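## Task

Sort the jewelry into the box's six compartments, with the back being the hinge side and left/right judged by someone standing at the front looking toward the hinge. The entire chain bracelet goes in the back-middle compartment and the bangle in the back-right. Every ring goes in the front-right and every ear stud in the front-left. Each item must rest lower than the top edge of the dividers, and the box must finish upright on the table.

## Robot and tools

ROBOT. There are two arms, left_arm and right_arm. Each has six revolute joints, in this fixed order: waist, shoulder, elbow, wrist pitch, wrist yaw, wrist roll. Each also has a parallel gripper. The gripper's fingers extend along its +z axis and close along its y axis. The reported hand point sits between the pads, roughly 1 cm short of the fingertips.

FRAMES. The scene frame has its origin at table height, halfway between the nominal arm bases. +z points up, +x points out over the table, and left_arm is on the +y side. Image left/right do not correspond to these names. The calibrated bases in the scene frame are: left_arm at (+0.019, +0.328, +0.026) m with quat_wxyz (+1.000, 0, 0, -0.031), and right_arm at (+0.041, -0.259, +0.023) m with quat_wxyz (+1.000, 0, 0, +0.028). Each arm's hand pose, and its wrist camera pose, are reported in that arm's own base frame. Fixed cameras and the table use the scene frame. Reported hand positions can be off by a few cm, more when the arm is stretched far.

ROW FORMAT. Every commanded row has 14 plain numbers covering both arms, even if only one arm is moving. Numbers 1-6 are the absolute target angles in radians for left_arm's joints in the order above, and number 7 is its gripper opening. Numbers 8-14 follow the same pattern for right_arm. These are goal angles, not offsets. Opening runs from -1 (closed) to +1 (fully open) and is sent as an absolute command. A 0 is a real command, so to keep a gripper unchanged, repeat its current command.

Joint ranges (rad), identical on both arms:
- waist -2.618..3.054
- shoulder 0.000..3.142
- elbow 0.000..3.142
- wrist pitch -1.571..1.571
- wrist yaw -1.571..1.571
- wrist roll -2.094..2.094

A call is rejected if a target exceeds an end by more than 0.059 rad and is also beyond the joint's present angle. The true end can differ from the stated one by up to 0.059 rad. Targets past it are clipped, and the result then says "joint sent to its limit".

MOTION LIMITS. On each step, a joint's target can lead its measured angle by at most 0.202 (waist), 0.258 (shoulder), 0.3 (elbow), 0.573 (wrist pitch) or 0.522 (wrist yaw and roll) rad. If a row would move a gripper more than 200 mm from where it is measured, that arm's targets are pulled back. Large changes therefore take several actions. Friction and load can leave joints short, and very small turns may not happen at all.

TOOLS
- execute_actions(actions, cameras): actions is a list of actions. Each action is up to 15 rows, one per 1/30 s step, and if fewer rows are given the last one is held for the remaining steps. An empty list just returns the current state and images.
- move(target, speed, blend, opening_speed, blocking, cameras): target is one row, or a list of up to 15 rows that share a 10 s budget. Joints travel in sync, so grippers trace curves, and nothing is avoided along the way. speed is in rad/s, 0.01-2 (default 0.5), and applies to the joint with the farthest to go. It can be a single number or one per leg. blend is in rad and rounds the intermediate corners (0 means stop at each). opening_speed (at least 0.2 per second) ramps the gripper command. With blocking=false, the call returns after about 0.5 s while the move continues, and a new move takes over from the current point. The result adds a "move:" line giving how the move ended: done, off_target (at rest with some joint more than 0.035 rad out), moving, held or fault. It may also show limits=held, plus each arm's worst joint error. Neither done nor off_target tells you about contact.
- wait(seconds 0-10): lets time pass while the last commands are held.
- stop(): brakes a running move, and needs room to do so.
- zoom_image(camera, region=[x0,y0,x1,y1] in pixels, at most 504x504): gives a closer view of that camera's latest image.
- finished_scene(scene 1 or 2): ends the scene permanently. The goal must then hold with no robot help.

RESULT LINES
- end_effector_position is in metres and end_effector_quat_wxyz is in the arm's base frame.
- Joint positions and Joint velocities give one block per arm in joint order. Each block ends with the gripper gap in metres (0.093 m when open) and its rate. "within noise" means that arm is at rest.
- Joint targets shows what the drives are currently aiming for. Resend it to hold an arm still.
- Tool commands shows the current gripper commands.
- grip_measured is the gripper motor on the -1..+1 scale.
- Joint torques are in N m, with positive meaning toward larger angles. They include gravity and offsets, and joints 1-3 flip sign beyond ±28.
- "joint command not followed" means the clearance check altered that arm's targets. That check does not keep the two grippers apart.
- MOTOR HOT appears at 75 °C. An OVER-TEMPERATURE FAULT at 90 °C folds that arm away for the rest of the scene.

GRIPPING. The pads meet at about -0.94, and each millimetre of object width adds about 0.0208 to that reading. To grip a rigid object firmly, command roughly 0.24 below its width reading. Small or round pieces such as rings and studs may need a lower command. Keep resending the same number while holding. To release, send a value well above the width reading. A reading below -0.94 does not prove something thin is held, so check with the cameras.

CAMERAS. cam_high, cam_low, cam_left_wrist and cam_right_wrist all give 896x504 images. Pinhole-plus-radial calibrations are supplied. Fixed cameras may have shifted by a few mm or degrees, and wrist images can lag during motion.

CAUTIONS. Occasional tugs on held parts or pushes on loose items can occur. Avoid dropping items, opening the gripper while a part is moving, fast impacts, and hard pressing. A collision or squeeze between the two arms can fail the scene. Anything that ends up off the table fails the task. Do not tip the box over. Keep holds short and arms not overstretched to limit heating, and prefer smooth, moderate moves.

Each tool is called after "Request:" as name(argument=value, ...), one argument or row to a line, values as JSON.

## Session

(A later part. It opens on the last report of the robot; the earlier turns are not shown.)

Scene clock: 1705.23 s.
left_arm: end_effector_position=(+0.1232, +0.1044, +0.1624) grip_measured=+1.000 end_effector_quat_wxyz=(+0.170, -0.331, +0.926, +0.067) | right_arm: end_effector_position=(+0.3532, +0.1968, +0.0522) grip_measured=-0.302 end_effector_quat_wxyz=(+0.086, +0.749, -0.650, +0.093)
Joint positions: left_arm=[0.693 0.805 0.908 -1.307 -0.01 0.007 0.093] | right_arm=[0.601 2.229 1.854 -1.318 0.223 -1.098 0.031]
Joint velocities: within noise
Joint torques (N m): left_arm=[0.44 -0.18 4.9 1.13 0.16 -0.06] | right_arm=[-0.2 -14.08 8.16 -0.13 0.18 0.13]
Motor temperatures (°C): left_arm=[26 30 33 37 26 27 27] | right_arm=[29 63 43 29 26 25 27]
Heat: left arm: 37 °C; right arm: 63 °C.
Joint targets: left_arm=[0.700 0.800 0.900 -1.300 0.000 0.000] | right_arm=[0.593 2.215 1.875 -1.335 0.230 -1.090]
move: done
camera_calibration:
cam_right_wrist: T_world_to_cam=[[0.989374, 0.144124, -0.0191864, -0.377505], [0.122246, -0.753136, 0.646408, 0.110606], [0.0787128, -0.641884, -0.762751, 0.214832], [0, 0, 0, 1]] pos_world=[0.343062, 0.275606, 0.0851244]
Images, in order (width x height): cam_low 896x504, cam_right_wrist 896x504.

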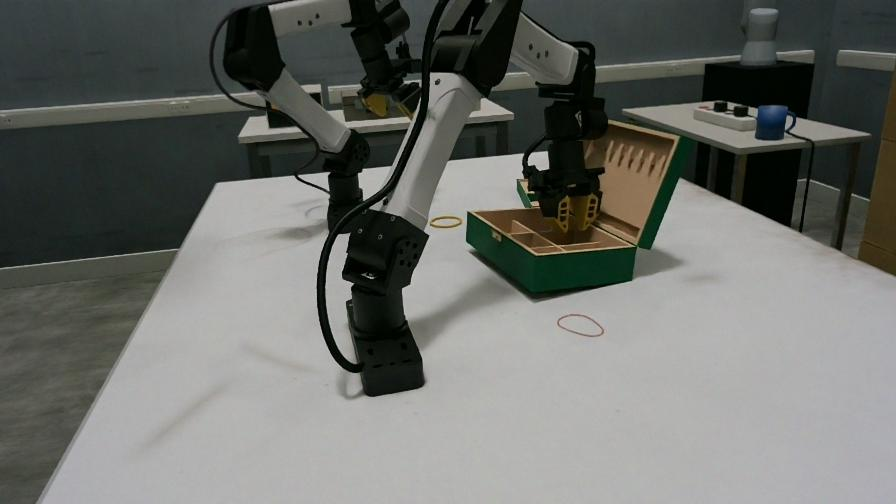

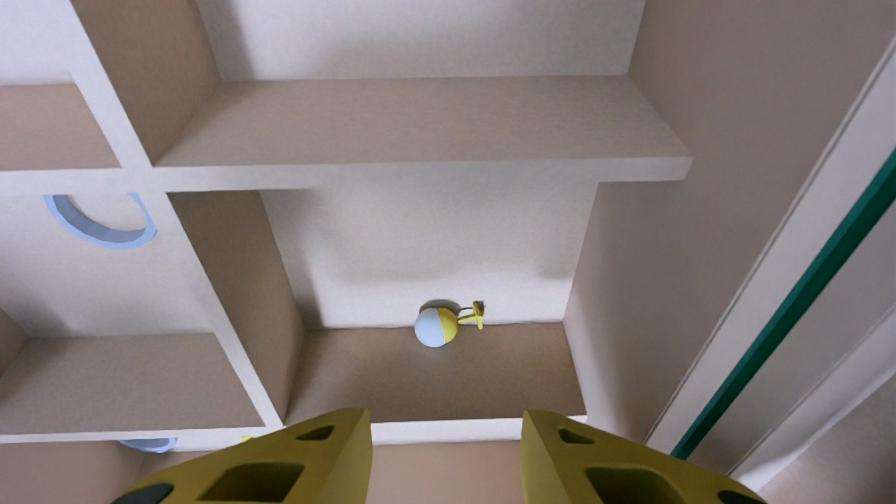

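Request:
move(
  target=[
    [0.7,0.8,0.9,-1.3,0,0,1,0.593,2.1,1.95,-1.47,0.1,-1.09,-0.3],
    [0.7,0.8,0.9,-1.3,0,0,1,0.3,1.43,1.75,-1.38,0,-0.8,-0.3],
  ],
  cameras=["cam_right_wrist","cam_low","cam_high"],
  speed=0.9,
)

Request:
zoom_image(
  camera="cam_low",
  region=[440, 110, 720, 320],
)

Scene clock: 1724.93 s.
left_arm: end_effector_position=(+0.1232, +0.1044, +0.1624) grip_measured=+1.000 end_effector_quat_wxyz=(+0.170, -0.331, +0.926, +0.067) | right_arm: end_effector_position=(+0.2979, +0.0921, +0.3000) grip_measured=-0.302 end_effector_quat_wxyz=(+0.242, -0.512, +0.821, -0.067)
Joint positions: left_arm=[0.693 0.805 0.908 -1.307 -0.01 0.007 0.093] | right_arm=[0.305 1.426 1.76 -1.396 0.009 -0.812 0.031]
Joint velocities: within noise
Joint torques (N m): left_arm=[0.44 -0.2 4.9 1.13 0.16 -0.05] | right_arm=[0.1 -4.98 5.53 1.57 -0.11 0.2]
Motor temperatures (°C): left_arm=[26 30 33 37 26 27 27] | right_arm=[29 69 43 29 26 25 27]
Heat: left arm: 37 °C; right arm: 69 °C.
Joint targets: left_arm=[0.700 0.800 0.900 -1.300 0.000 0.000] | right_arm=[0.300 1.430 1.750 -1.380 0.000 -0.800]
move: done
camera_calibration:
cam_right_wrist: T_world_to_cam=[[0.815507, -0.459365, 0.352039, -0.306901], [-0.5171, -0.851517, 0.0867553, 0.245746], [0.259915, -0.252789, -0.931956, 0.301909], [0, 0, 0, 1]] pos_world=[0.298885, 0.144597, 0.368087]
Images, in order (width x height): cam_high 896x504, cam_low 896x504, cam_right_wrist 896x504.

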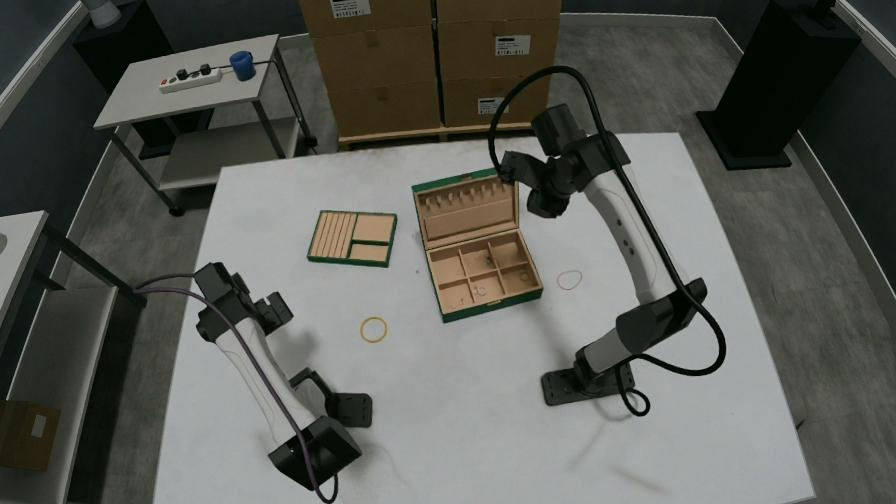

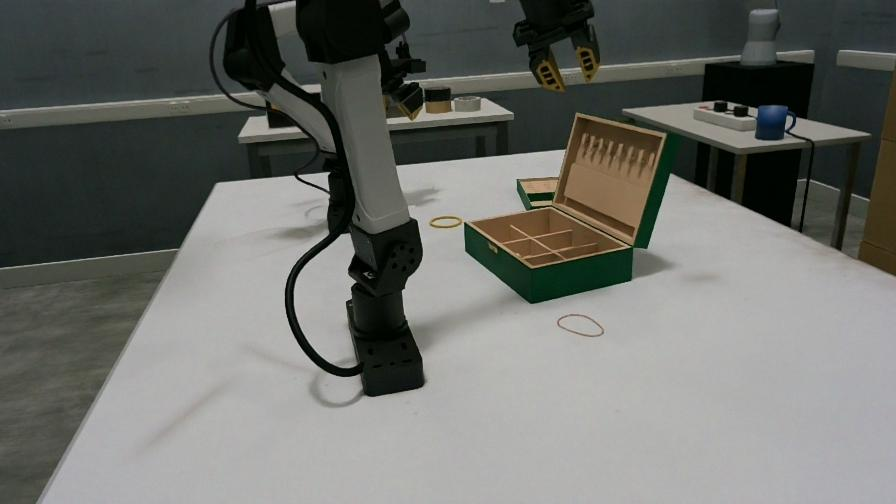

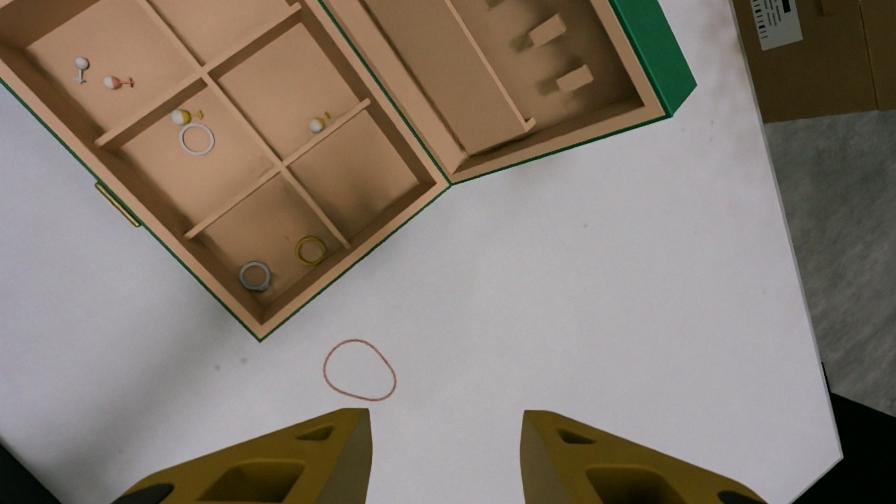

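Scaled by 1.800 from the camera's 896x504 image, which has a finer 1280x720 frame.

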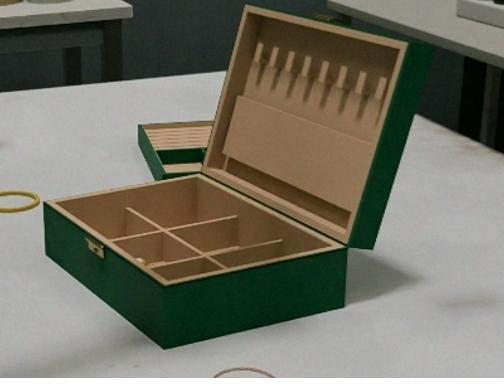

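Request:
move(
  target=[
    [0.7,0.8,0.9,-1.3,0,0,1,0.647,1.65,1.5,-1.4,0,-1.074,-0.46],
    [0.7,0.8,0.9,-1.3,0,0,1,0.647,1.9065,1.457,-1.1155,0,-1.074,-0.46],
  ],
  cameras=["cam_right_wrist"],
  speed=0.9,
  blend=0.1,
)

Scene clock: 1752.30 s.
left_arm: end_effector_position=(+0.1232, +0.1044, +0.1624) grip_measured=+1.000 end_effector_quat_wxyz=(+0.170, -0.331, +0.926, +0.067) | right_arm: end_effector_position=(+0.2812, +0.2116, +0.0702) grip_measured=-0.458 end_effector_quat_wxyz=(+0.003, +0.754, -0.657, +0.001)
Joint positions: left_arm=[0.693 0.805 0.908 -1.307 -0.01 0.007 0.093] | right_arm=[0.646 1.902 1.461 -1.134 0.002 -1.062 0.023]
Joint velocities: within noise
Joint torques (N m): left_arm=[0.43 -0.2 4.89 1.13 0.15 -0.05] | right_arm=[0.55 -9.69 5.98 0.51 -0.06 -0.08]
Motor temperatures (°C): left_arm=[26 30 33 37 26 27 27] | right_arm=[29 61 42 30 26 25 27]
Heat: left arm: 37 °C; right arm: 61 °C.
Joint targets: left_arm=[0.700 0.800 0.900 -1.300 0.000 0.000] | right_arm=[0.647 1.907 1.457 -1.116 0.000 -1.074]
move: done
camera_calibration:
cam_right_wrist: T_world_to_cam=[[0.989622, 0.143043, -0.0136913, -0.308245], [0.134497, -0.888508, 0.438707, 0.158638], [0.0505891, -0.435996, -0.898526, 0.217557], [0, 0, 0, 1]] pos_world=[0.272703, 0.279898, 0.121664]
Images, in order (width x height): cam_right_wrist 896x504.

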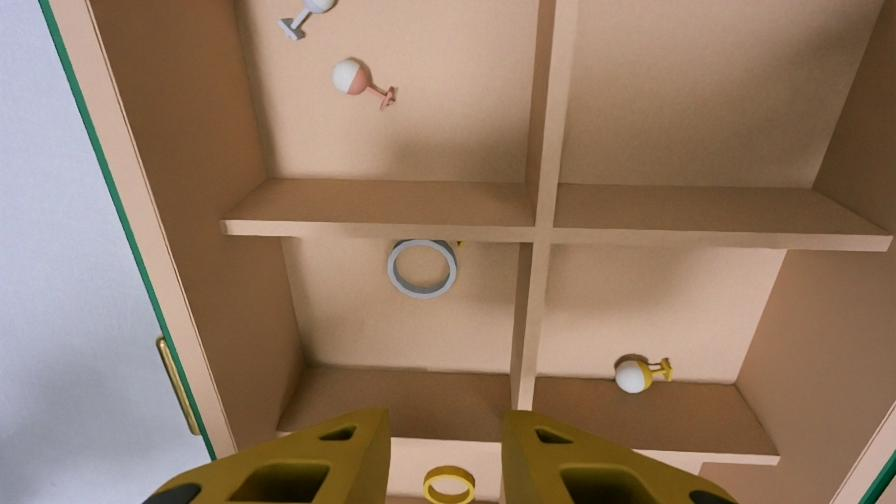

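Request:
move(
  target=[
    [0.7,0.8,0.9,-1.3,0,0,1,0.647,1.9014,1.348,-1.011,0,-1.074,-0.4],
    [0.7,0.8,0.9,-1.3,0,0,1,0.647,1.9467,1.268,-0.886,0,-1.074,-0.4],
  ],
  cameras=["cam_right_wrist"],
  speed=[0.4,0.2],
)

Scene clock: 1766.77 s.
left_arm: end_effector_position=(+0.1232, +0.1044, +0.1624) grip_measured=+1.000 end_effector_quat_wxyz=(+0.170, -0.331, +0.926, +0.067) | right_arm: end_effector_position=(+0.2724, +0.2056, +0.0210) grip_measured=-0.402 end_effector_quat_wxyz=(+0.003, +0.754, -0.657, -0.001)
Joint positions: left_arm=[0.693 0.805 0.908 -1.307 -0.01 0.007 0.093] | right_arm=[0.646 1.921 1.282 -0.939 -0.001 -1.063 0.026]
Joint velocities: within noise
Joint torques (N m): left_arm=[0.44 -0.2 4.9 1.13 0.15 -0.05] | right_arm=[0.55 -7.45 4.64 0.86 -0.04 -0.07]
Motor temperatures (°C): left_arm=[26 30 33 37 26 27 27] | right_arm=[29 62 42 29 26 25 27]
Heat: left arm: 37 °C; right arm: 62 °C.
Joint targets: left_arm=[0.700 0.800 0.900 -1.300 0.000 0.000] | right_arm=[0.647 1.947 1.268 -0.886 0.000 -1.074]
move: off_target (right_arm); right_arm: the wrist pitch is farthest, 0.053 rad from its target
camera_calibration:
cam_right_wrist: T_world_to_cam=[[0.989409, 0.144177, -0.0168357, -0.299551], [0.136971, -0.888921, 0.437102, 0.175563], [0.0480542, -0.434778, -0.899255, 0.171675], [0, 0, 0, 1]] pos_world=[0.264082, 0.27389, 0.0725972]
Images, in order (width x height): cam_right_wrist 896x504.

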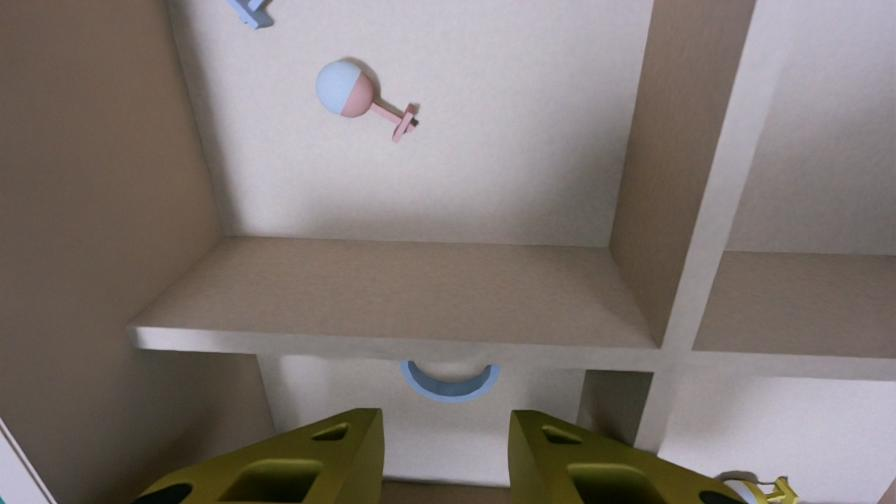

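Request:
move(
  target=[
    [0.7,0.8,0.9,-1.3,0,0,1,0.647,1.963,1.239,-0.841,0,-1.074,-0.4],
  ],
  cameras=["cam_right_wrist","cam_low"],
  speed=[0.2],
)

Request:
zoom_image(
  camera="cam_low",
  region=[440, 110, 720, 320],
)

Scene clock: 1777.57 s.
left_arm: end_effector_position=(+0.1232, +0.1044, +0.1624) grip_measured=+1.000 end_effector_quat_wxyz=(+0.170, -0.331, +0.926, +0.067) | right_arm: end_effector_position=(+0.2675, +0.2046, +0.0160) grip_measured=-0.402 end_effector_quat_wxyz=(+0.007, +0.755, -0.656, -0.007)
Joint positions: left_arm=[0.693 0.805 0.908 -1.307 -0.01 0.007 0.093] | right_arm=[0.648 1.921 1.26 -0.927 -0.01 -1.063 0.026]
Joint velocities: within noise
Joint torques (N m): left_arm=[0.43 -0.2 4.9 1.13 0.15 -0.05] | right_arm=[0.4 -5.83 3.89 1.19 0.06 -0.06]
Motor temperatures (°C): left_arm=[26 30 33 37 26 27 27] | right_arm=[29 60 42 29 26 25 27]
Heat: left arm: 37 °C; right arm: 60 °C.
Joint targets: left_arm=[0.700 0.800 0.900 -1.300 0.000 0.000] | right_arm=[0.647 1.963 1.239 -0.841 0.000 -1.074]
move: off_target (right_arm); right_arm: the wrist pitch is farthest, 0.086 rad from its target
camera_calibration:
cam_right_wrist: T_world_to_cam=[[0.988772, 0.146366, -0.0301128, -0.294654], [0.144854, -0.889329, 0.433717, 0.175497], [0.0367012, -0.43321, -0.900546, 0.169693], [0, 0, 0, 1]] pos_world=[0.259696, 0.272714, 0.067827]
Images, in order (width x height): cam_low 896x504, cam_right_wrist 896x504.

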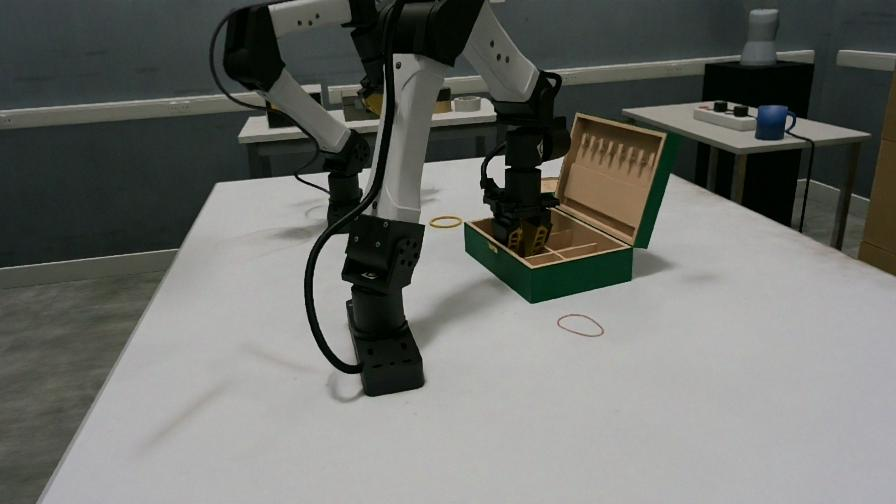

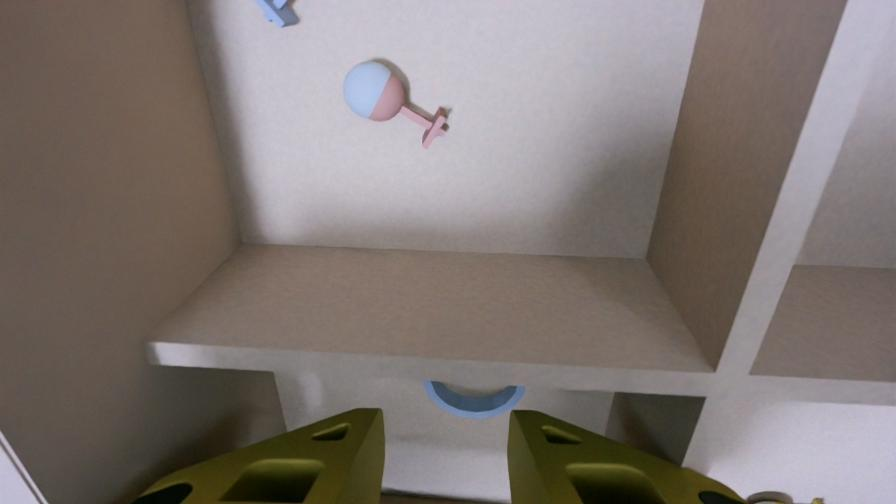

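Scaled by 1.800 from the camera's 896x504 image, which has a finer 1280x720 frame.

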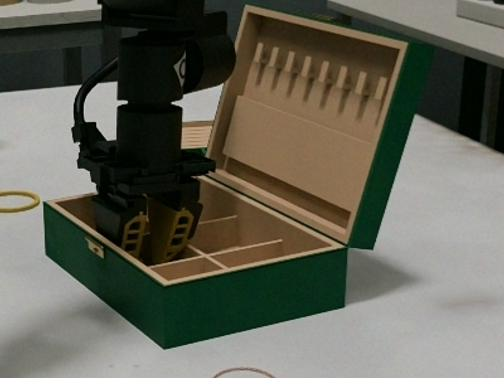

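Request:
move(
  target=[
    [0.7,0.8,0.9,-1.3,0,0,1,0.665,1.934,1.2,-0.831,0,-1.06,-0.4],
    [0.7,0.8,0.9,-1.3,0,0,1,0.665,1.87,1.38,-1.08,0,-1.06,-0.4],
  ],
  cameras=["cam_right_wrist"],
  speed=[0.2,0.5],
)

Scene clock: 1799.50 s.
left_arm: end_effector_position=(+0.1232, +0.1044, +0.1624) grip_measured=+1.000 end_effector_quat_wxyz=(+0.170, -0.331, +0.926, +0.067) | right_arm: end_effector_position=(+0.2692, +0.2102, +0.0507) grip_measured=-0.402 end_effector_quat_wxyz=(+0.007, +0.759, -0.651, -0.005)
Joint positions: left_arm=[0.693 0.805 0.908 -1.307 -0.01 0.007 0.093] | right_arm=[0.66 1.891 1.365 -1.06 -0.007 -1.063 0.026]
Joint velocities: within noise
Joint torques (N m): left_arm=[0.43 -0.18 4.9 1.13 0.15 -0.05] | right_arm=[0.95 -11.78 7.56 0.04 0.03 0.08]
Motor temperatures (°C): left_arm=[26 30 33 37 26 27 27] | right_arm=[29 57 41 30 26 25 27]
Heat: left arm: 37 °C; right arm: 57 °C.
Joint targets: left_arm=[0.700 0.800 0.900 -1.300 0.000 0.000] | right_arm=[0.665 1.870 1.380 -1.080 0.000 -1.060]
move: done
camera_calibration:
cam_right_wrist: T_world_to_cam=[[0.987066, 0.158058, -0.0267928, -0.298253], [0.15384, -0.886874, 0.435646, 0.162186], [0.0450956, -0.434133, -0.899719, 0.20114], [0, 0, 0, 1]] pos_world=[0.260374, 0.278302, 0.102323]
Images, in order (width x height): cam_right_wrist 896x504.

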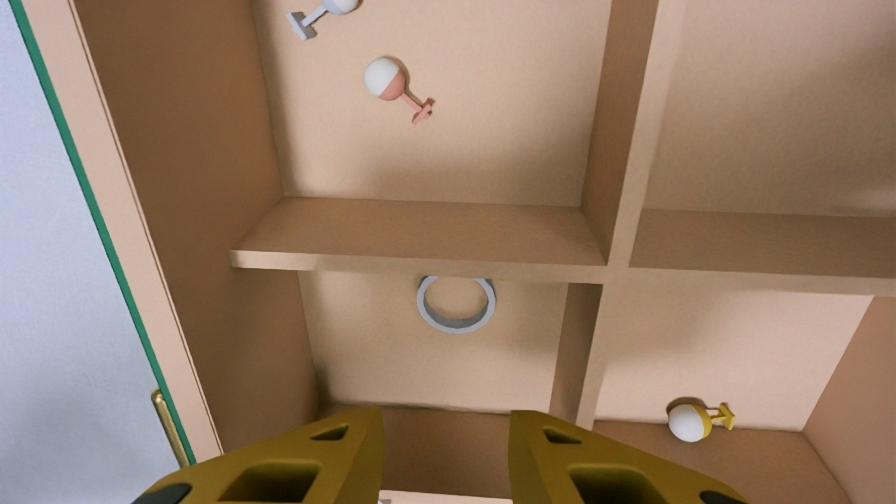

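Request:
move(
  target=[
    [0.7,0.8,0.9,-1.3,0,0,1,0.685,1.825,1.202,-0.852,0.05,-1.045,-0.42],
    [0.7,0.8,0.9,-1.3,0,0,1,0.685,1.8645,1.1445,-0.755,0.05,-1.045,-0.42],
  ],
  cameras=["cam_right_wrist"],
  speed=[0.3,0.2],
)

Scene clock: 1822.87 s.
left_arm: end_effector_position=(+0.1232, +0.1044, +0.1624) grip_measured=+1.000 end_effector_quat_wxyz=(+0.170, -0.331, +0.926, +0.067) | right_arm: end_effector_position=(+0.2669, +0.2068, +0.0131) grip_measured=-0.418 end_effector_quat_wxyz=(-0.031, +0.762, -0.646, +0.027)
Joint positions: left_arm=[0.693 0.805 0.908 -1.307 -0.01 0.007 0.093] | right_arm=[0.68 1.856 1.155 -0.798 0.041 -1.056 0.025]
Joint velocities: within noise
Joint torques (N m): left_arm=[0.44 -0.2 4.89 1.13 0.15 -0.05] | right_arm=[0.95 -8.36 5.01 0.93 0.08 0.16]
Motor temperatures (°C): left_arm=[26 29 33 37 26 27 27] | right_arm=[29 64 42 29 26 25 27]
Heat: left arm: 37 °C; right arm: 64 °C.
Joint targets: left_arm=[0.700 0.800 0.900 -1.300 0.000 0.000] | right_arm=[0.685 1.865 1.145 -0.755 0.050 -1.045]
move: off_target (right_arm); right_arm: the wrist pitch is farthest, 0.043 rad from its target
camera_calibration:
cam_right_wrist: T_world_to_cam=[[0.982928, 0.169103, 0.0725065, -0.298945], [0.121497, -0.892477, 0.434423, 0.185705], [0.138173, -0.418197, -0.897786, 0.137832], [0, 0, 0, 1]] pos_world=[0.252234, 0.27393, 0.0647443]
Images, in order (width x height): cam_right_wrist 896x504.

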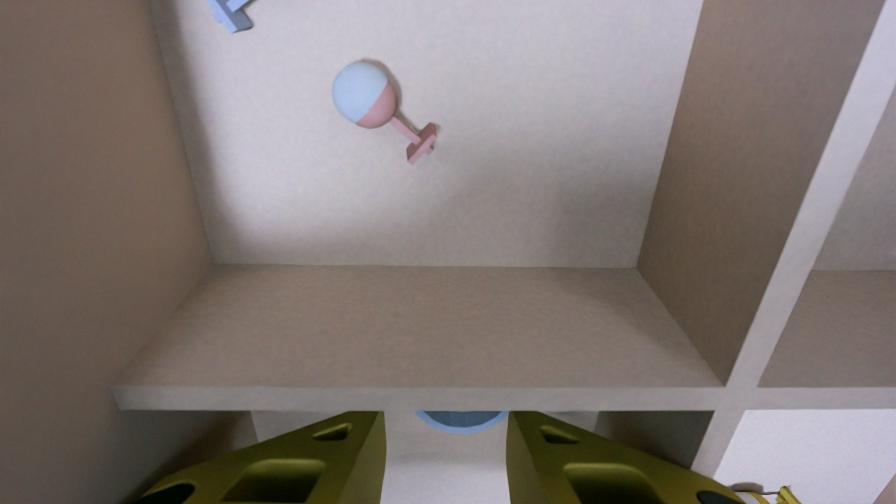

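Request:
move(
  target=[
    [0.7,0.8,0.9,-1.3,0,0,1,0.683,1.845,1.187,-0.816,0.05,-1.045,-0.38],
    [0.7,0.8,0.9,-1.3,0,0,1,0.683,1.8557,1.177,-0.796,0.05,-1.045,-0.38],
    [0.7,0.8,0.9,-1.3,0,0,1,0.683,1.872,1.155,-0.758,0.05,-1.045,-0.38],
  ],
  cameras=["cam_right_wrist"],
  speed=[0.3,0.2,0.2],
)

Scene clock: 1837.57 s.
left_arm: end_effector_position=(+0.1232, +0.1044, +0.1624) grip_measured=+1.000 end_effector_quat_wxyz=(+0.170, -0.331, +0.926, +0.067) | right_arm: end_effector_position=(+0.2685, +0.2081, +0.0155) grip_measured=-0.383 end_effector_quat_wxyz=(-0.033, +0.761, -0.647, +0.027)
Joint positions: left_arm=[0.693 0.805 0.908 -1.307 -0.01 0.007 0.093] | right_arm=[0.68 1.856 1.165 -0.805 0.041 -1.055 0.027]
Joint velocities: within noise
Joint torques (N m): left_arm=[0.43 -0.21 4.9 1.13 0.16 -0.05] | right_arm=[0.76 -7.68 5.05 0.97 0.08 0.17]
Motor temperatures (°C): left_arm=[26 29 33 37 26 27 27] | right_arm=[29 61 41 30 26 25 27]
Heat: left arm: 37 °C; right arm: 61 °C.
Joint targets: left_arm=[0.700 0.800 0.900 -1.300 0.000 0.000] | right_arm=[0.683 1.872 1.155 -0.758 0.050 -1.045]
move: off_target (right_arm); right_arm: the wrist pitch is farthest, 0.047 rad from its target
camera_calibration:
cam_right_wrist: T_world_to_cam=[[0.982965, 0.167422, 0.0758262, -0.300628], [0.118862, -0.893754, 0.432522, 0.186627], [0.140184, -0.416141, -0.898429, 0.139351], [0, 0, 0, 1]] pos_world=[0.253789, 0.27512, 0.067272]
Images, in order (width x height): cam_right_wrist 896x504.

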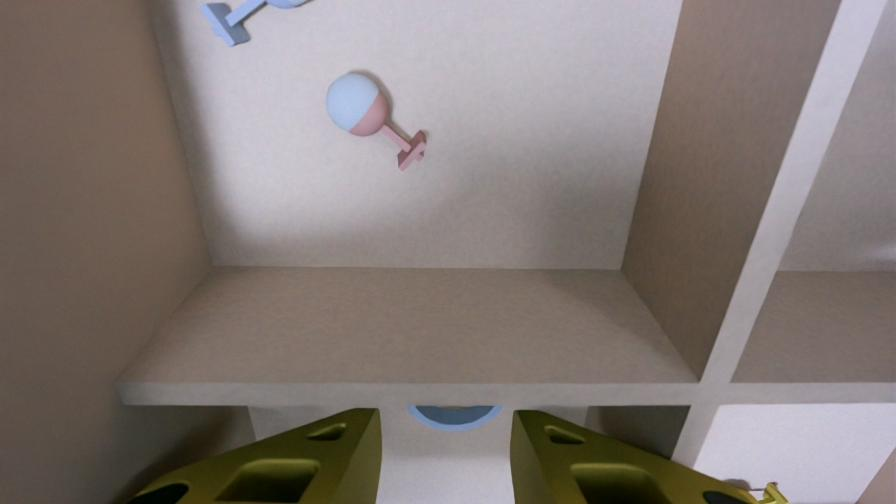

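Request:
move(
  target=[
    [0.7,0.8,0.9,-1.3,0,0,1,0.683,1.884,1.14,-0.732,0.05,-1.045,-0.38],
    [0.7,0.8,0.9,-1.3,0,0,1,0.683,1.884,1.14,-0.732,0.05,-1.045,-1],
  ],
  cameras=["cam_right_wrist"],
  speed=0.2,
  opening_speed=1,
)

Scene clock: 1848.07 s.
left_arm: end_effector_position=(+0.1232, +0.1044, +0.1624) grip_measured=+1.000 end_effector_quat_wxyz=(+0.170, -0.331, +0.926, +0.067) | right_arm: end_effector_position=(+0.2730, +0.2127, +0.0090) grip_measured=-0.973 end_effector_quat_wxyz=(-0.047, +0.761, -0.646, +0.030)
Joint positions: left_arm=[0.693 0.805 0.908 -1.307 -0.01 0.007 0.093] | right_arm=[0.682 1.867 1.15 -0.75 0.042 -1.055 0]
Joint velocities: within noise
Joint torques (N m): left_arm=[0.44 -0.2 4.9 1.13 0.16 -0.05] | right_arm=[0.57 -7.77 5.07 0.75 0.08 0.16]
Motor temperatures (°C): left_arm=[26 29 33 37 26 27 27] | right_arm=[29 60 41 30 26 25 27]
Heat: left arm: 37 °C; right arm: 60 °C.
Joint targets: left_arm=[0.700 0.800 0.900 -1.300 0.000 0.000] | right_arm=[0.683 1.884 1.140 -0.732 0.050 -1.045]
move: done; target 2's new numbers were sent with right_arm's wrist pitch 0.064 rad from that target
camera_calibration:
cam_right_wrist: T_world_to_cam=[[0.98072, 0.168166, 0.0995366, -0.305141], [0.111813, -0.900636, 0.419944, 0.196525], [0.160267, -0.400718, -0.902075, 0.12606], [0, 0, 0, 1]] pos_world=[0.257081, 0.278827, 0.061559]
Images, in order (width x height): cam_right_wrist 896x504.

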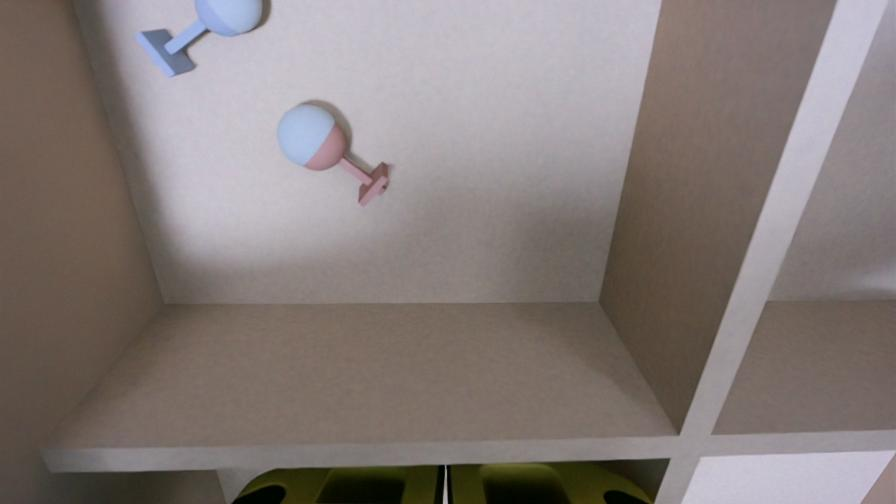

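Request:
move(
  target=[
    [0.7,0.8,0.9,-1.3,0,0,1,0.683,1.9,1.114,-0.685,0.05,-1.045,-1],
    [0.7,0.8,0.9,-1.3,0,0,1,0.7,1.87,1.07,-0.675,0.05,-1.03,-1],
  ],
  cameras=["cam_right_wrist"],
  speed=0.15,
)

Request:
move(
  target=[0.7,0.8,0.9,-1.3,0,0,1,0.69,1.82,1.45,-1.15,0.0,-1.03,-0.6],
  cameras=["cam_right_wrist"],
  speed=0.6,
)

Scene clock: 1862.07 s.
left_arm: end_effector_position=(+0.1232, +0.1044, +0.1624) grip_measured=+1.000 end_effector_quat_wxyz=(+0.170, -0.331, +0.926, +0.067) | right_arm: end_effector_position=(+0.2718, +0.2143, +0.0067) grip_measured=-0.973 end_effector_quat_wxyz=(-0.063, +0.760, -0.646, +0.038)
Joint positions: left_arm=[0.693 0.805 0.908 -1.307 -0.01 0.007 0.093] | right_arm=[0.693 1.845 1.104 -0.693 0.053 -1.043 0]
Joint velocities: within noise
Joint torques (N m): left_arm=[0.44 -0.21 4.9 1.13 0.16 -0.05] | right_arm=[1.07 -6.74 2.84 0.81 -0.03 0.21]
Motor temperatures (°C): left_arm=[26 29 33 37 26 27 27] | right_arm=[29 59 41 29 26 25 27]
Heat: left arm: 37 °C; right arm: 59 °C.
Joint targets: left_arm=[0.700 0.800 0.900 -1.300 0.000 0.000] | right_arm=[0.700 1.870 1.070 -0.675 0.050 -1.030]
move: done
camera_calibration:
cam_right_wrist: T_world_to_cam=[[0.977127, 0.164444, 0.13484, -0.302382], [0.0960461, -0.906971, 0.410095, 0.204776], [0.189734, -0.387764, -0.90202, 0.114018], [0, 0, 0, 1]] pos_world=[0.254164, 0.279663, 0.0596415]
Images, in order (width x height): cam_right_wrist 896x504.

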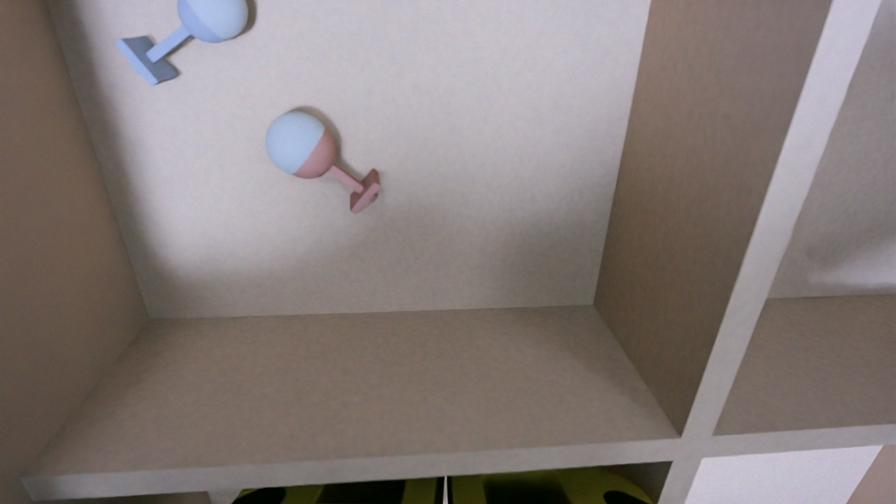

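Scene clock: 1863.67 s.
left_arm: end_effector_position=(+0.1232, +0.1044, +0.1624) grip_measured=+1.000 end_effector_quat_wxyz=(+0.170, -0.331, +0.926, +0.067) | right_arm: end_effector_position=(+0.2673, +0.2212, +0.0826) grip_measured=-0.602 end_effector_quat_wxyz=(-0.014, +0.763, -0.647, +0.007)
Joint positions: left_arm=[0.693 0.805 0.908 -1.307 -0.01 0.007 0.093] | right_arm=[0.695 1.844 1.433 -1.13 0.008 -1.04 0.016]
Joint velocities: within noise
Joint torques (N m): left_arm=[0.44 -0.18 4.89 1.13 0.16 -0.06] | right_arm=[0.02 -11.85 8.06 0.17 -0.11 0.15]
Motor temperatures (°C): left_arm=[26 29 33 37 26 27 27] | right_arm=[29 59 41 29 26 25 27]
Heat: left arm: 37 °C; right arm: 59 °C.
Joint targets: left_arm=[0.700 0.800 0.900 -1.300 0.000 0.000] | right_arm=[0.690 1.820 1.450 -1.150 0.000 -1.030]
move: done
camera_calibration:
cam_right_wrist: T_world_to_cam=[[0.985238, 0.170036, 0.0198417, -0.303356], [0.145363, -0.892179, 0.427653, 0.162478], [0.0904187, -0.418456, -0.903725, 0.219505], [0, 0, 0, 1]] pos_world=[0.255412, 0.288394, 0.134907]
Images, in order (width x height): cam_right_wrist 896x504.

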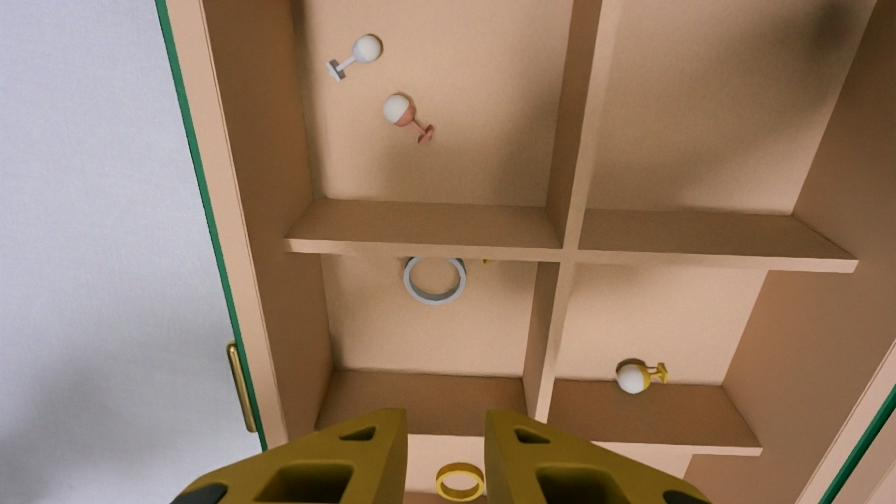

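Request:
move(
  target=[
    [0.7,0.8,0.9,-1.3,0,0,1,0.666,1.894,1.297,-0.968,0,-1.053,-0.4],
  ],
  cameras=["cam_right_wrist"],
  speed=0.4,
)

Scene clock: 1887.43 s.
left_arm: end_effector_position=(+0.1232, +0.1044, +0.1624) grip_measured=+1.000 end_effector_quat_wxyz=(+0.170, -0.331, +0.926, +0.067) | right_arm: end_effector_position=(+0.2670, +0.2106, +0.0384) grip_measured=-0.402 end_effector_quat_wxyz=(-0.002, +0.755, -0.655, +0.004)
Joint positions: left_arm=[0.693 0.805 0.908 -1.307 -0.01 0.007 0.093] | right_arm=[0.672 1.883 1.303 -0.987 0.008 -1.041 0.026]
Joint velocities: within noise
Joint torques (N m): left_arm=[0.44 -0.18 4.9 1.13 0.15 -0.06] | right_arm=[-0.02 -8.59 5.53 0.52 -0.11 -0.07]
Motor temperatures (°C): left_arm=[26 29 33 37 26 27 27] | right_arm=[29 60 43 29 26 25 27]
Heat: left arm: 37 °C; right arm: 60 °C.
Joint targets: left_arm=[0.700 0.800 0.900 -1.300 0.000 0.000] | right_arm=[0.666 1.894 1.297 -0.968 0.000 -1.053]
move: done
camera_calibration:
cam_right_wrist: T_world_to_cam=[[0.98899, 0.147965, -0.0023377, -0.295794], [0.133994, -0.88868, 0.438512, 0.173826], [0.0628071, -0.433997, -0.898722, 0.185622], [0, 0, 0, 1]] pos_world=[0.257587, 0.278802, 0.0899068]
Images, in order (width x height): cam_right_wrist 896x504.

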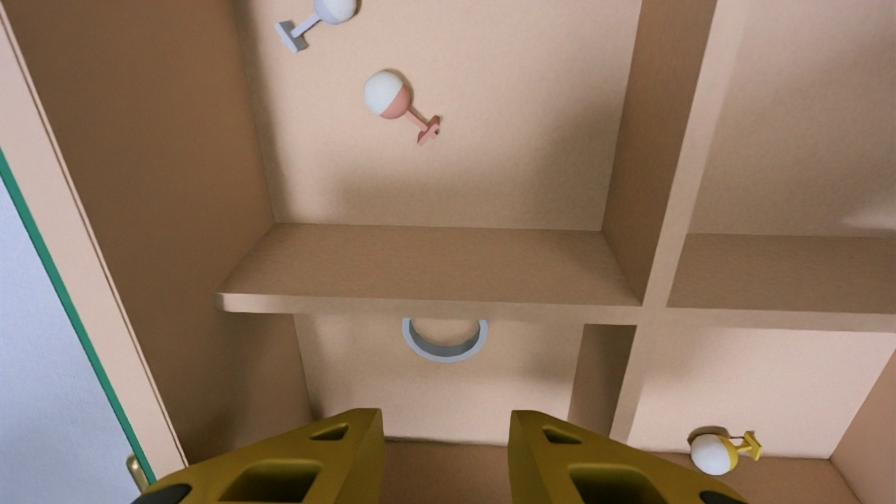

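Request:
move(
  target=[
    [0.7,0.8,0.9,-1.3,0,0,1,0.666,1.9435,1.222,-0.843,0,-1.053,-0.4],
  ],
  cameras=["cam_right_wrist","cam_low"],
  speed=0.25,
)

Request:
zoom_image(
  camera="cam_low",
  region=[460, 150, 660, 310],
)

Scene clock: 1896.03 s.
left_arm: end_effector_position=(+0.1232, +0.1044, +0.1624) grip_measured=+1.000 end_effector_quat_wxyz=(+0.170, -0.331, +0.926, +0.067) | right_arm: end_effector_position=(+0.2633, +0.2085, +0.0120) grip_measured=-0.402 end_effector_quat_wxyz=(+0.004, +0.756, -0.655, +0.001)
Joint positions: left_arm=[0.693 0.805 0.908 -1.307 -0.01 0.007 0.093] | right_arm=[0.672 1.917 1.237 -0.899 0.004 -1.042 0.026]
Joint velocities: within noise
Joint torques (N m): left_arm=[0.43 -0.2 4.9 1.13 0.15 -0.05] | right_arm=[-0.02 -7.19 4.46 0.89 -0.08 -0.07]
Motor temperatures (°C): left_arm=[26 29 33 37 26 27 27] | right_arm=[29 59 42 29 26 25 27]
Heat: left arm: 37 °C; right arm: 59 °C.
Joint targets: left_arm=[0.700 0.800 0.900 -1.300 0.000 0.000] | right_arm=[0.666 1.944 1.222 -0.843 0.000 -1.053]
move: off_target (right_arm); right_arm: the wrist pitch is farthest, 0.056 rad from its target
camera_calibration:
cam_right_wrist: T_world_to_cam=[[0.988766, 0.148668, -0.0154837, -0.291818], [0.140178, -0.886338, 0.44131, 0.181873], [0.0518848, -0.438523, -0.897221, 0.164995], [0, 0, 0, 1]] pos_world=[0.254484, 0.276939, 0.0632563]
Images, in order (width x height): cam_low 896x504, cam_right_wrist 896x504.

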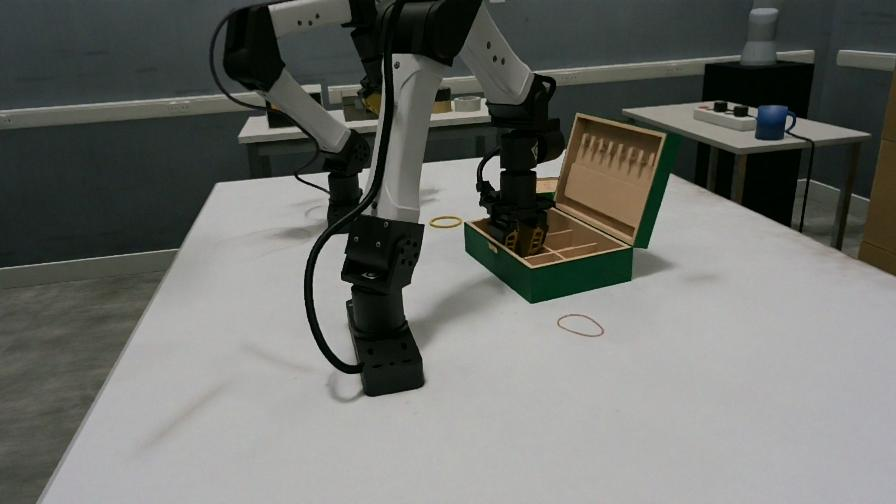

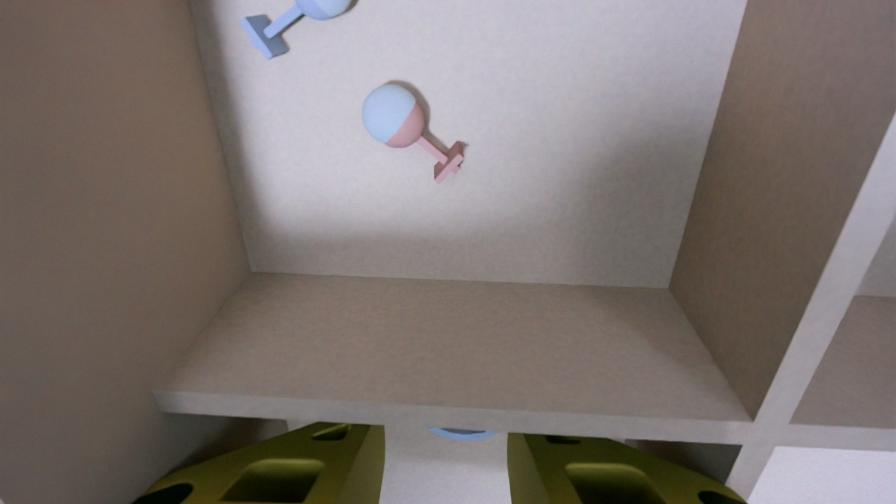

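Scaled by 2.520 from the camera's 896x504 image, which has a finer 1280x720 frame.

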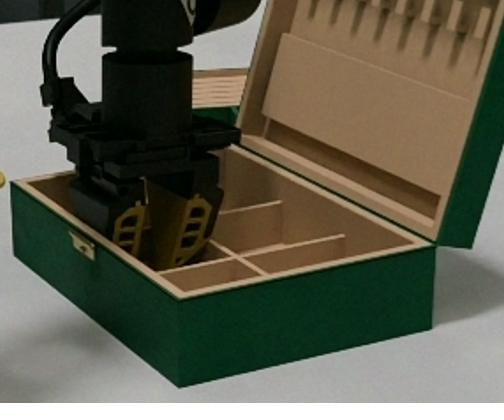

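Request:
move(
  target=[
    [0.7,0.8,0.9,-1.3,0,0,1,0.666,1.948,1.215,-0.83,0,-1.053,-0.46],
    [0.7,0.8,0.9,-1.3,0,0,1,0.666,1.948,1.215,-0.83,0,-1.053,-1],
  ],
  cameras=["cam_right_wrist"],
  speed=0.25,
  opening_speed=0.5,
)

Scene clock: 1908.23 s.
left_arm: end_effector_position=(+0.1232, +0.1044, +0.1624) grip_measured=+1.000 end_effector_quat_wxyz=(+0.170, -0.331, +0.926, +0.067) | right_arm: end_effector_position=(+0.2712, +0.2136, +0.0087) grip_measured=-0.973 end_effector_quat_wxyz=(-0.014, +0.755, -0.656, +0.005)
Joint positions: left_arm=[0.693 0.805 0.908 -1.307 -0.01 0.007 0.093] | right_arm=[0.669 1.923 1.23 -0.848 0.005 -1.042 0]
Joint velocities: within noise
Joint torques (N m): left_arm=[0.43 -0.2 4.9 1.13 0.16 -0.05] | right_arm=[0.18 -7.46 4.46 0.57 -0.09 -0.06]
Motor temperatures (°C): left_arm=[26 29 33 37 26 27 27] | right_arm=[29 58 42 29 26 25 27]
Heat: left arm: 37 °C; right arm: 58 °C.
Joint targets: left_arm=[0.700 0.800 0.900 -1.300 0.000 0.000] | right_arm=[0.666 1.948 1.215 -0.830 0.000 -1.053]
move: done; target 2's new numbers were sent with right_arm's wrist pitch 0.056 rad from that target
camera_calibration:
cam_right_wrist: T_world_to_cam=[[0.989009, 0.146739, 0.0181478, -0.300439], [0.12521, -0.896473, 0.425039, 0.193082], [0.0786388, -0.418095, -0.904993, 0.152282], [0, 0, 0, 1]] pos_world=[0.260986, 0.280847, 0.0611992]
Images, in order (width x height): cam_right_wrist 896x504.

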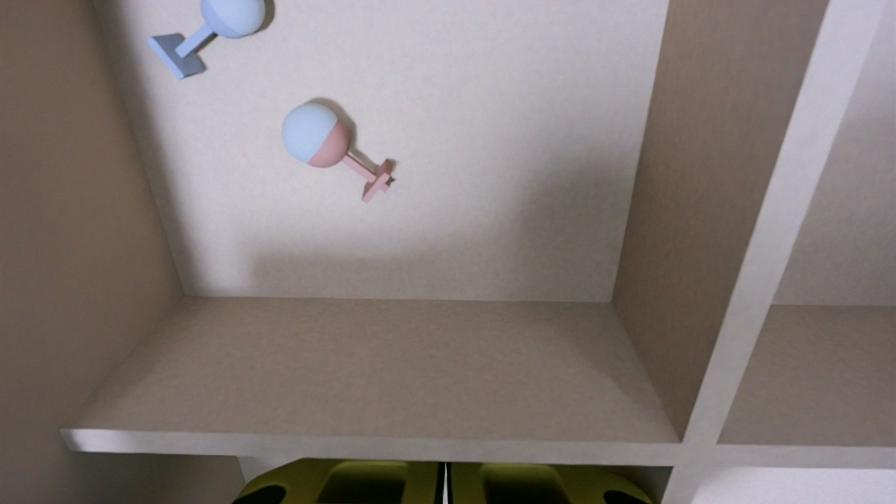

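Request:
move(
  target=[0.7,0.8,0.9,-1.3,0,0,1,0.666,1.83,1.36,-1.13,0.0,-1.053,-0.9],
  cameras=["cam_right_wrist"],
  speed=0.6,
)

Scene clock: 1920.33 s.
left_arm: end_effector_position=(+0.1232, +0.1044, +0.1624) grip_measured=+1.000 end_effector_quat_wxyz=(+0.170, -0.331, +0.926, +0.067) | right_arm: end_effector_position=(+0.2561, +0.2016, +0.0602) grip_measured=-0.902 end_effector_quat_wxyz=(+0.020, +0.755, -0.655, -0.001)
Joint positions: left_arm=[0.693 0.805 0.908 -1.307 -0.01 0.007 0.093] | right_arm=[0.669 1.848 1.346 -1.11 0.005 -1.042 0.002]
Joint velocities: within noise
Joint torques (N m): left_arm=[0.43 -0.21 4.92 1.13 0.15 -0.05] | right_arm=[0.2 -11.02 7.49 0.04 -0.09 -0.07]
Motor temperatures (°C): left_arm=[26 29 33 37 26 27 27] | right_arm=[29 58 41 29 26 25 27]
Heat: left arm: 37 °C; right arm: 58 °C.
Joint targets: left_arm=[0.700 0.800 0.900 -1.300 0.000 0.000] | right_arm=[0.666 1.830 1.360 -1.130 0.000 -1.053]
move: done
camera_calibration:
cam_right_wrist: T_world_to_cam=[[0.988321, 0.146194, -0.0430048, -0.280755], [0.149607, -0.877166, 0.456286, 0.150387], [0.0289841, -0.457391, -0.888793, 0.214713], [0, 0, 0, 1]] pos_world=[0.248754, 0.271167, 0.110142]
Images, in order (width x height): cam_right_wrist 896x504.

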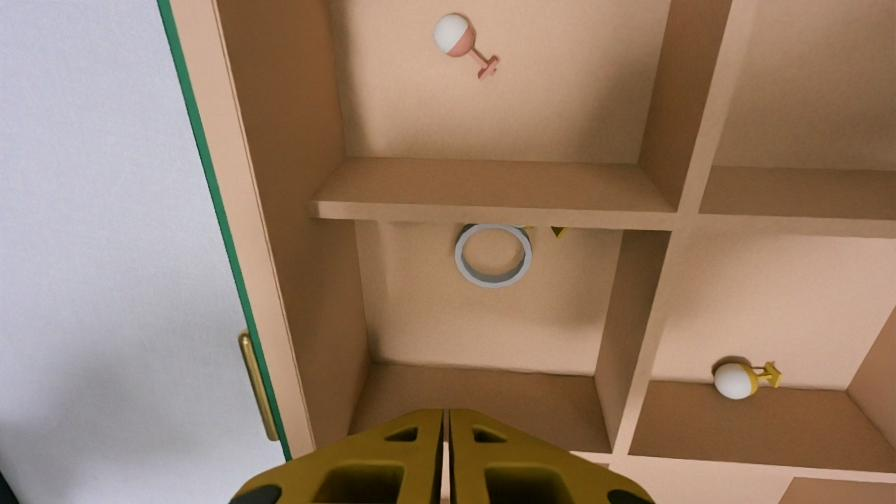

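Request:
move(
  target=[
    [0.7,0.8,0.9,-1.3,0,0,1,0.656,1.894,1.297,-0.968,0,-1.065,-0.4],
  ],
  cameras=["cam_right_wrist"],
  speed=0.4,
)

Scene clock: 1952.43 s.
left_arm: end_effector_position=(+0.1232, +0.1044, +0.1624) grip_measured=+1.000 end_effector_quat_wxyz=(+0.170, -0.331, +0.926, +0.067) | right_arm: end_effector_position=(+0.2687, +0.2092, +0.0392) grip_measured=-0.402 end_effector_quat_wxyz=(-0.003, +0.757, -0.654, +0.003)
Joint positions: left_arm=[0.693 0.805 0.908 -1.307 -0.01 0.007 0.093] | right_arm=[0.664 1.881 1.304 -0.987 0.005 -1.053 0.026]
Joint velocities: within noise
Joint torques (N m): left_arm=[0.43 -0.2 4.9 1.13 0.15 -0.06] | right_arm=[-0.21 -8.42 5.44 0.54 -0.09 -0.07]
Motor temperatures (°C): left_arm=[26 29 33 37 26 27 27] | right_arm=[29 62 42 29 26 25 27]
Heat: left arm: 37 °C; right arm: 62 °C.
Joint targets: left_arm=[0.700 0.800 0.900 -1.300 0.000 0.000] | right_arm=[0.656 1.894 1.297 -0.968 0.000 -1.065]
move: done
camera_calibration:
cam_right_wrist: T_world_to_cam=[[0.988359, 0.152136, -0.00136689, -0.298015], [0.137552, -0.889702, 0.435328, 0.171413], [0.065013, -0.430448, -0.900271, 0.184321], [0, 0, 0, 1]] pos_world=[0.258984, 0.277186, 0.0909109]
Images, in order (width x height): cam_right_wrist 896x504.

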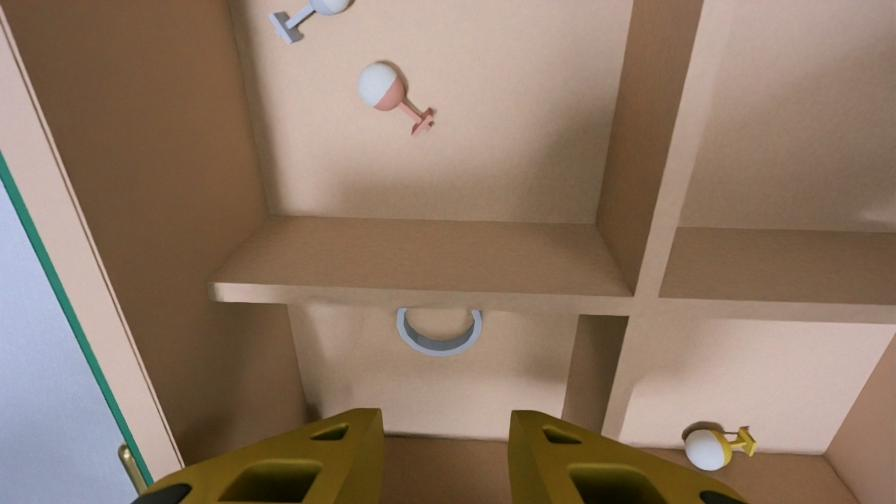

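Request:
move(
  target=[
    [0.7,0.8,0.9,-1.3,0,0,1,0.65,1.9435,1.222,-0.843,0,-1.065,-0.4],
  ],
  cameras=["cam_right_wrist"],
  speed=0.25,
)

Scene clock: 1961.23 s.
left_arm: end_effector_position=(+0.1232, +0.1044, +0.1624) grip_measured=+1.000 end_effector_quat_wxyz=(+0.170, -0.331, +0.926, +0.067) | right_arm: end_effector_position=(+0.2638, +0.2047, +0.0122) grip_measured=-0.402 end_effector_quat_wxyz=(+0.007, +0.756, -0.655, -0.003)
Joint positions: left_arm=[0.693 0.805 0.908 -1.307 -0.01 0.007 0.093] | right_arm=[0.658 1.915 1.235 -0.905 -0.003 -1.055 0.026]
Joint velocities: within noise
Joint torques (N m): left_arm=[0.43 -0.18 4.89 1.13 0.16 -0.06] | right_arm=[-0.24 -6.99 4.64 0.93 -0.01 -0.06]
Motor temperatures (°C): left_arm=[26 29 33 37 26 27 27] | right_arm=[29 62 42 29 26 25 27]
Heat: left arm: 37 °C; right arm: 62 °C.
Joint targets: left_arm=[0.700 0.800 0.900 -1.300 0.000 0.000] | right_arm=[0.650 1.943 1.222 -0.843 0.000 -1.065]
move: off_target (right_arm); right_arm: the wrist pitch is farthest, 0.062 rad from its target
camera_calibration:
cam_right_wrist: T_world_to_cam=[[0.98866, 0.148254, -0.0239225, -0.291615], [0.143656, -0.887274, 0.4383, 0.17769], [0.0437539, -0.436766, -0.89851, 0.165285], [0, 0, 0, 1]] pos_world=[0.255549, 0.273084, 0.0636524]
Images, in order (width x height): cam_right_wrist 896x504.

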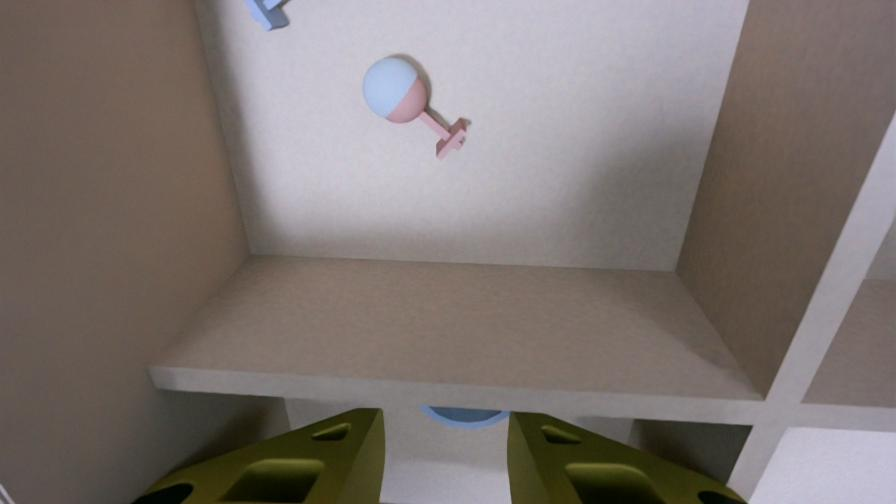

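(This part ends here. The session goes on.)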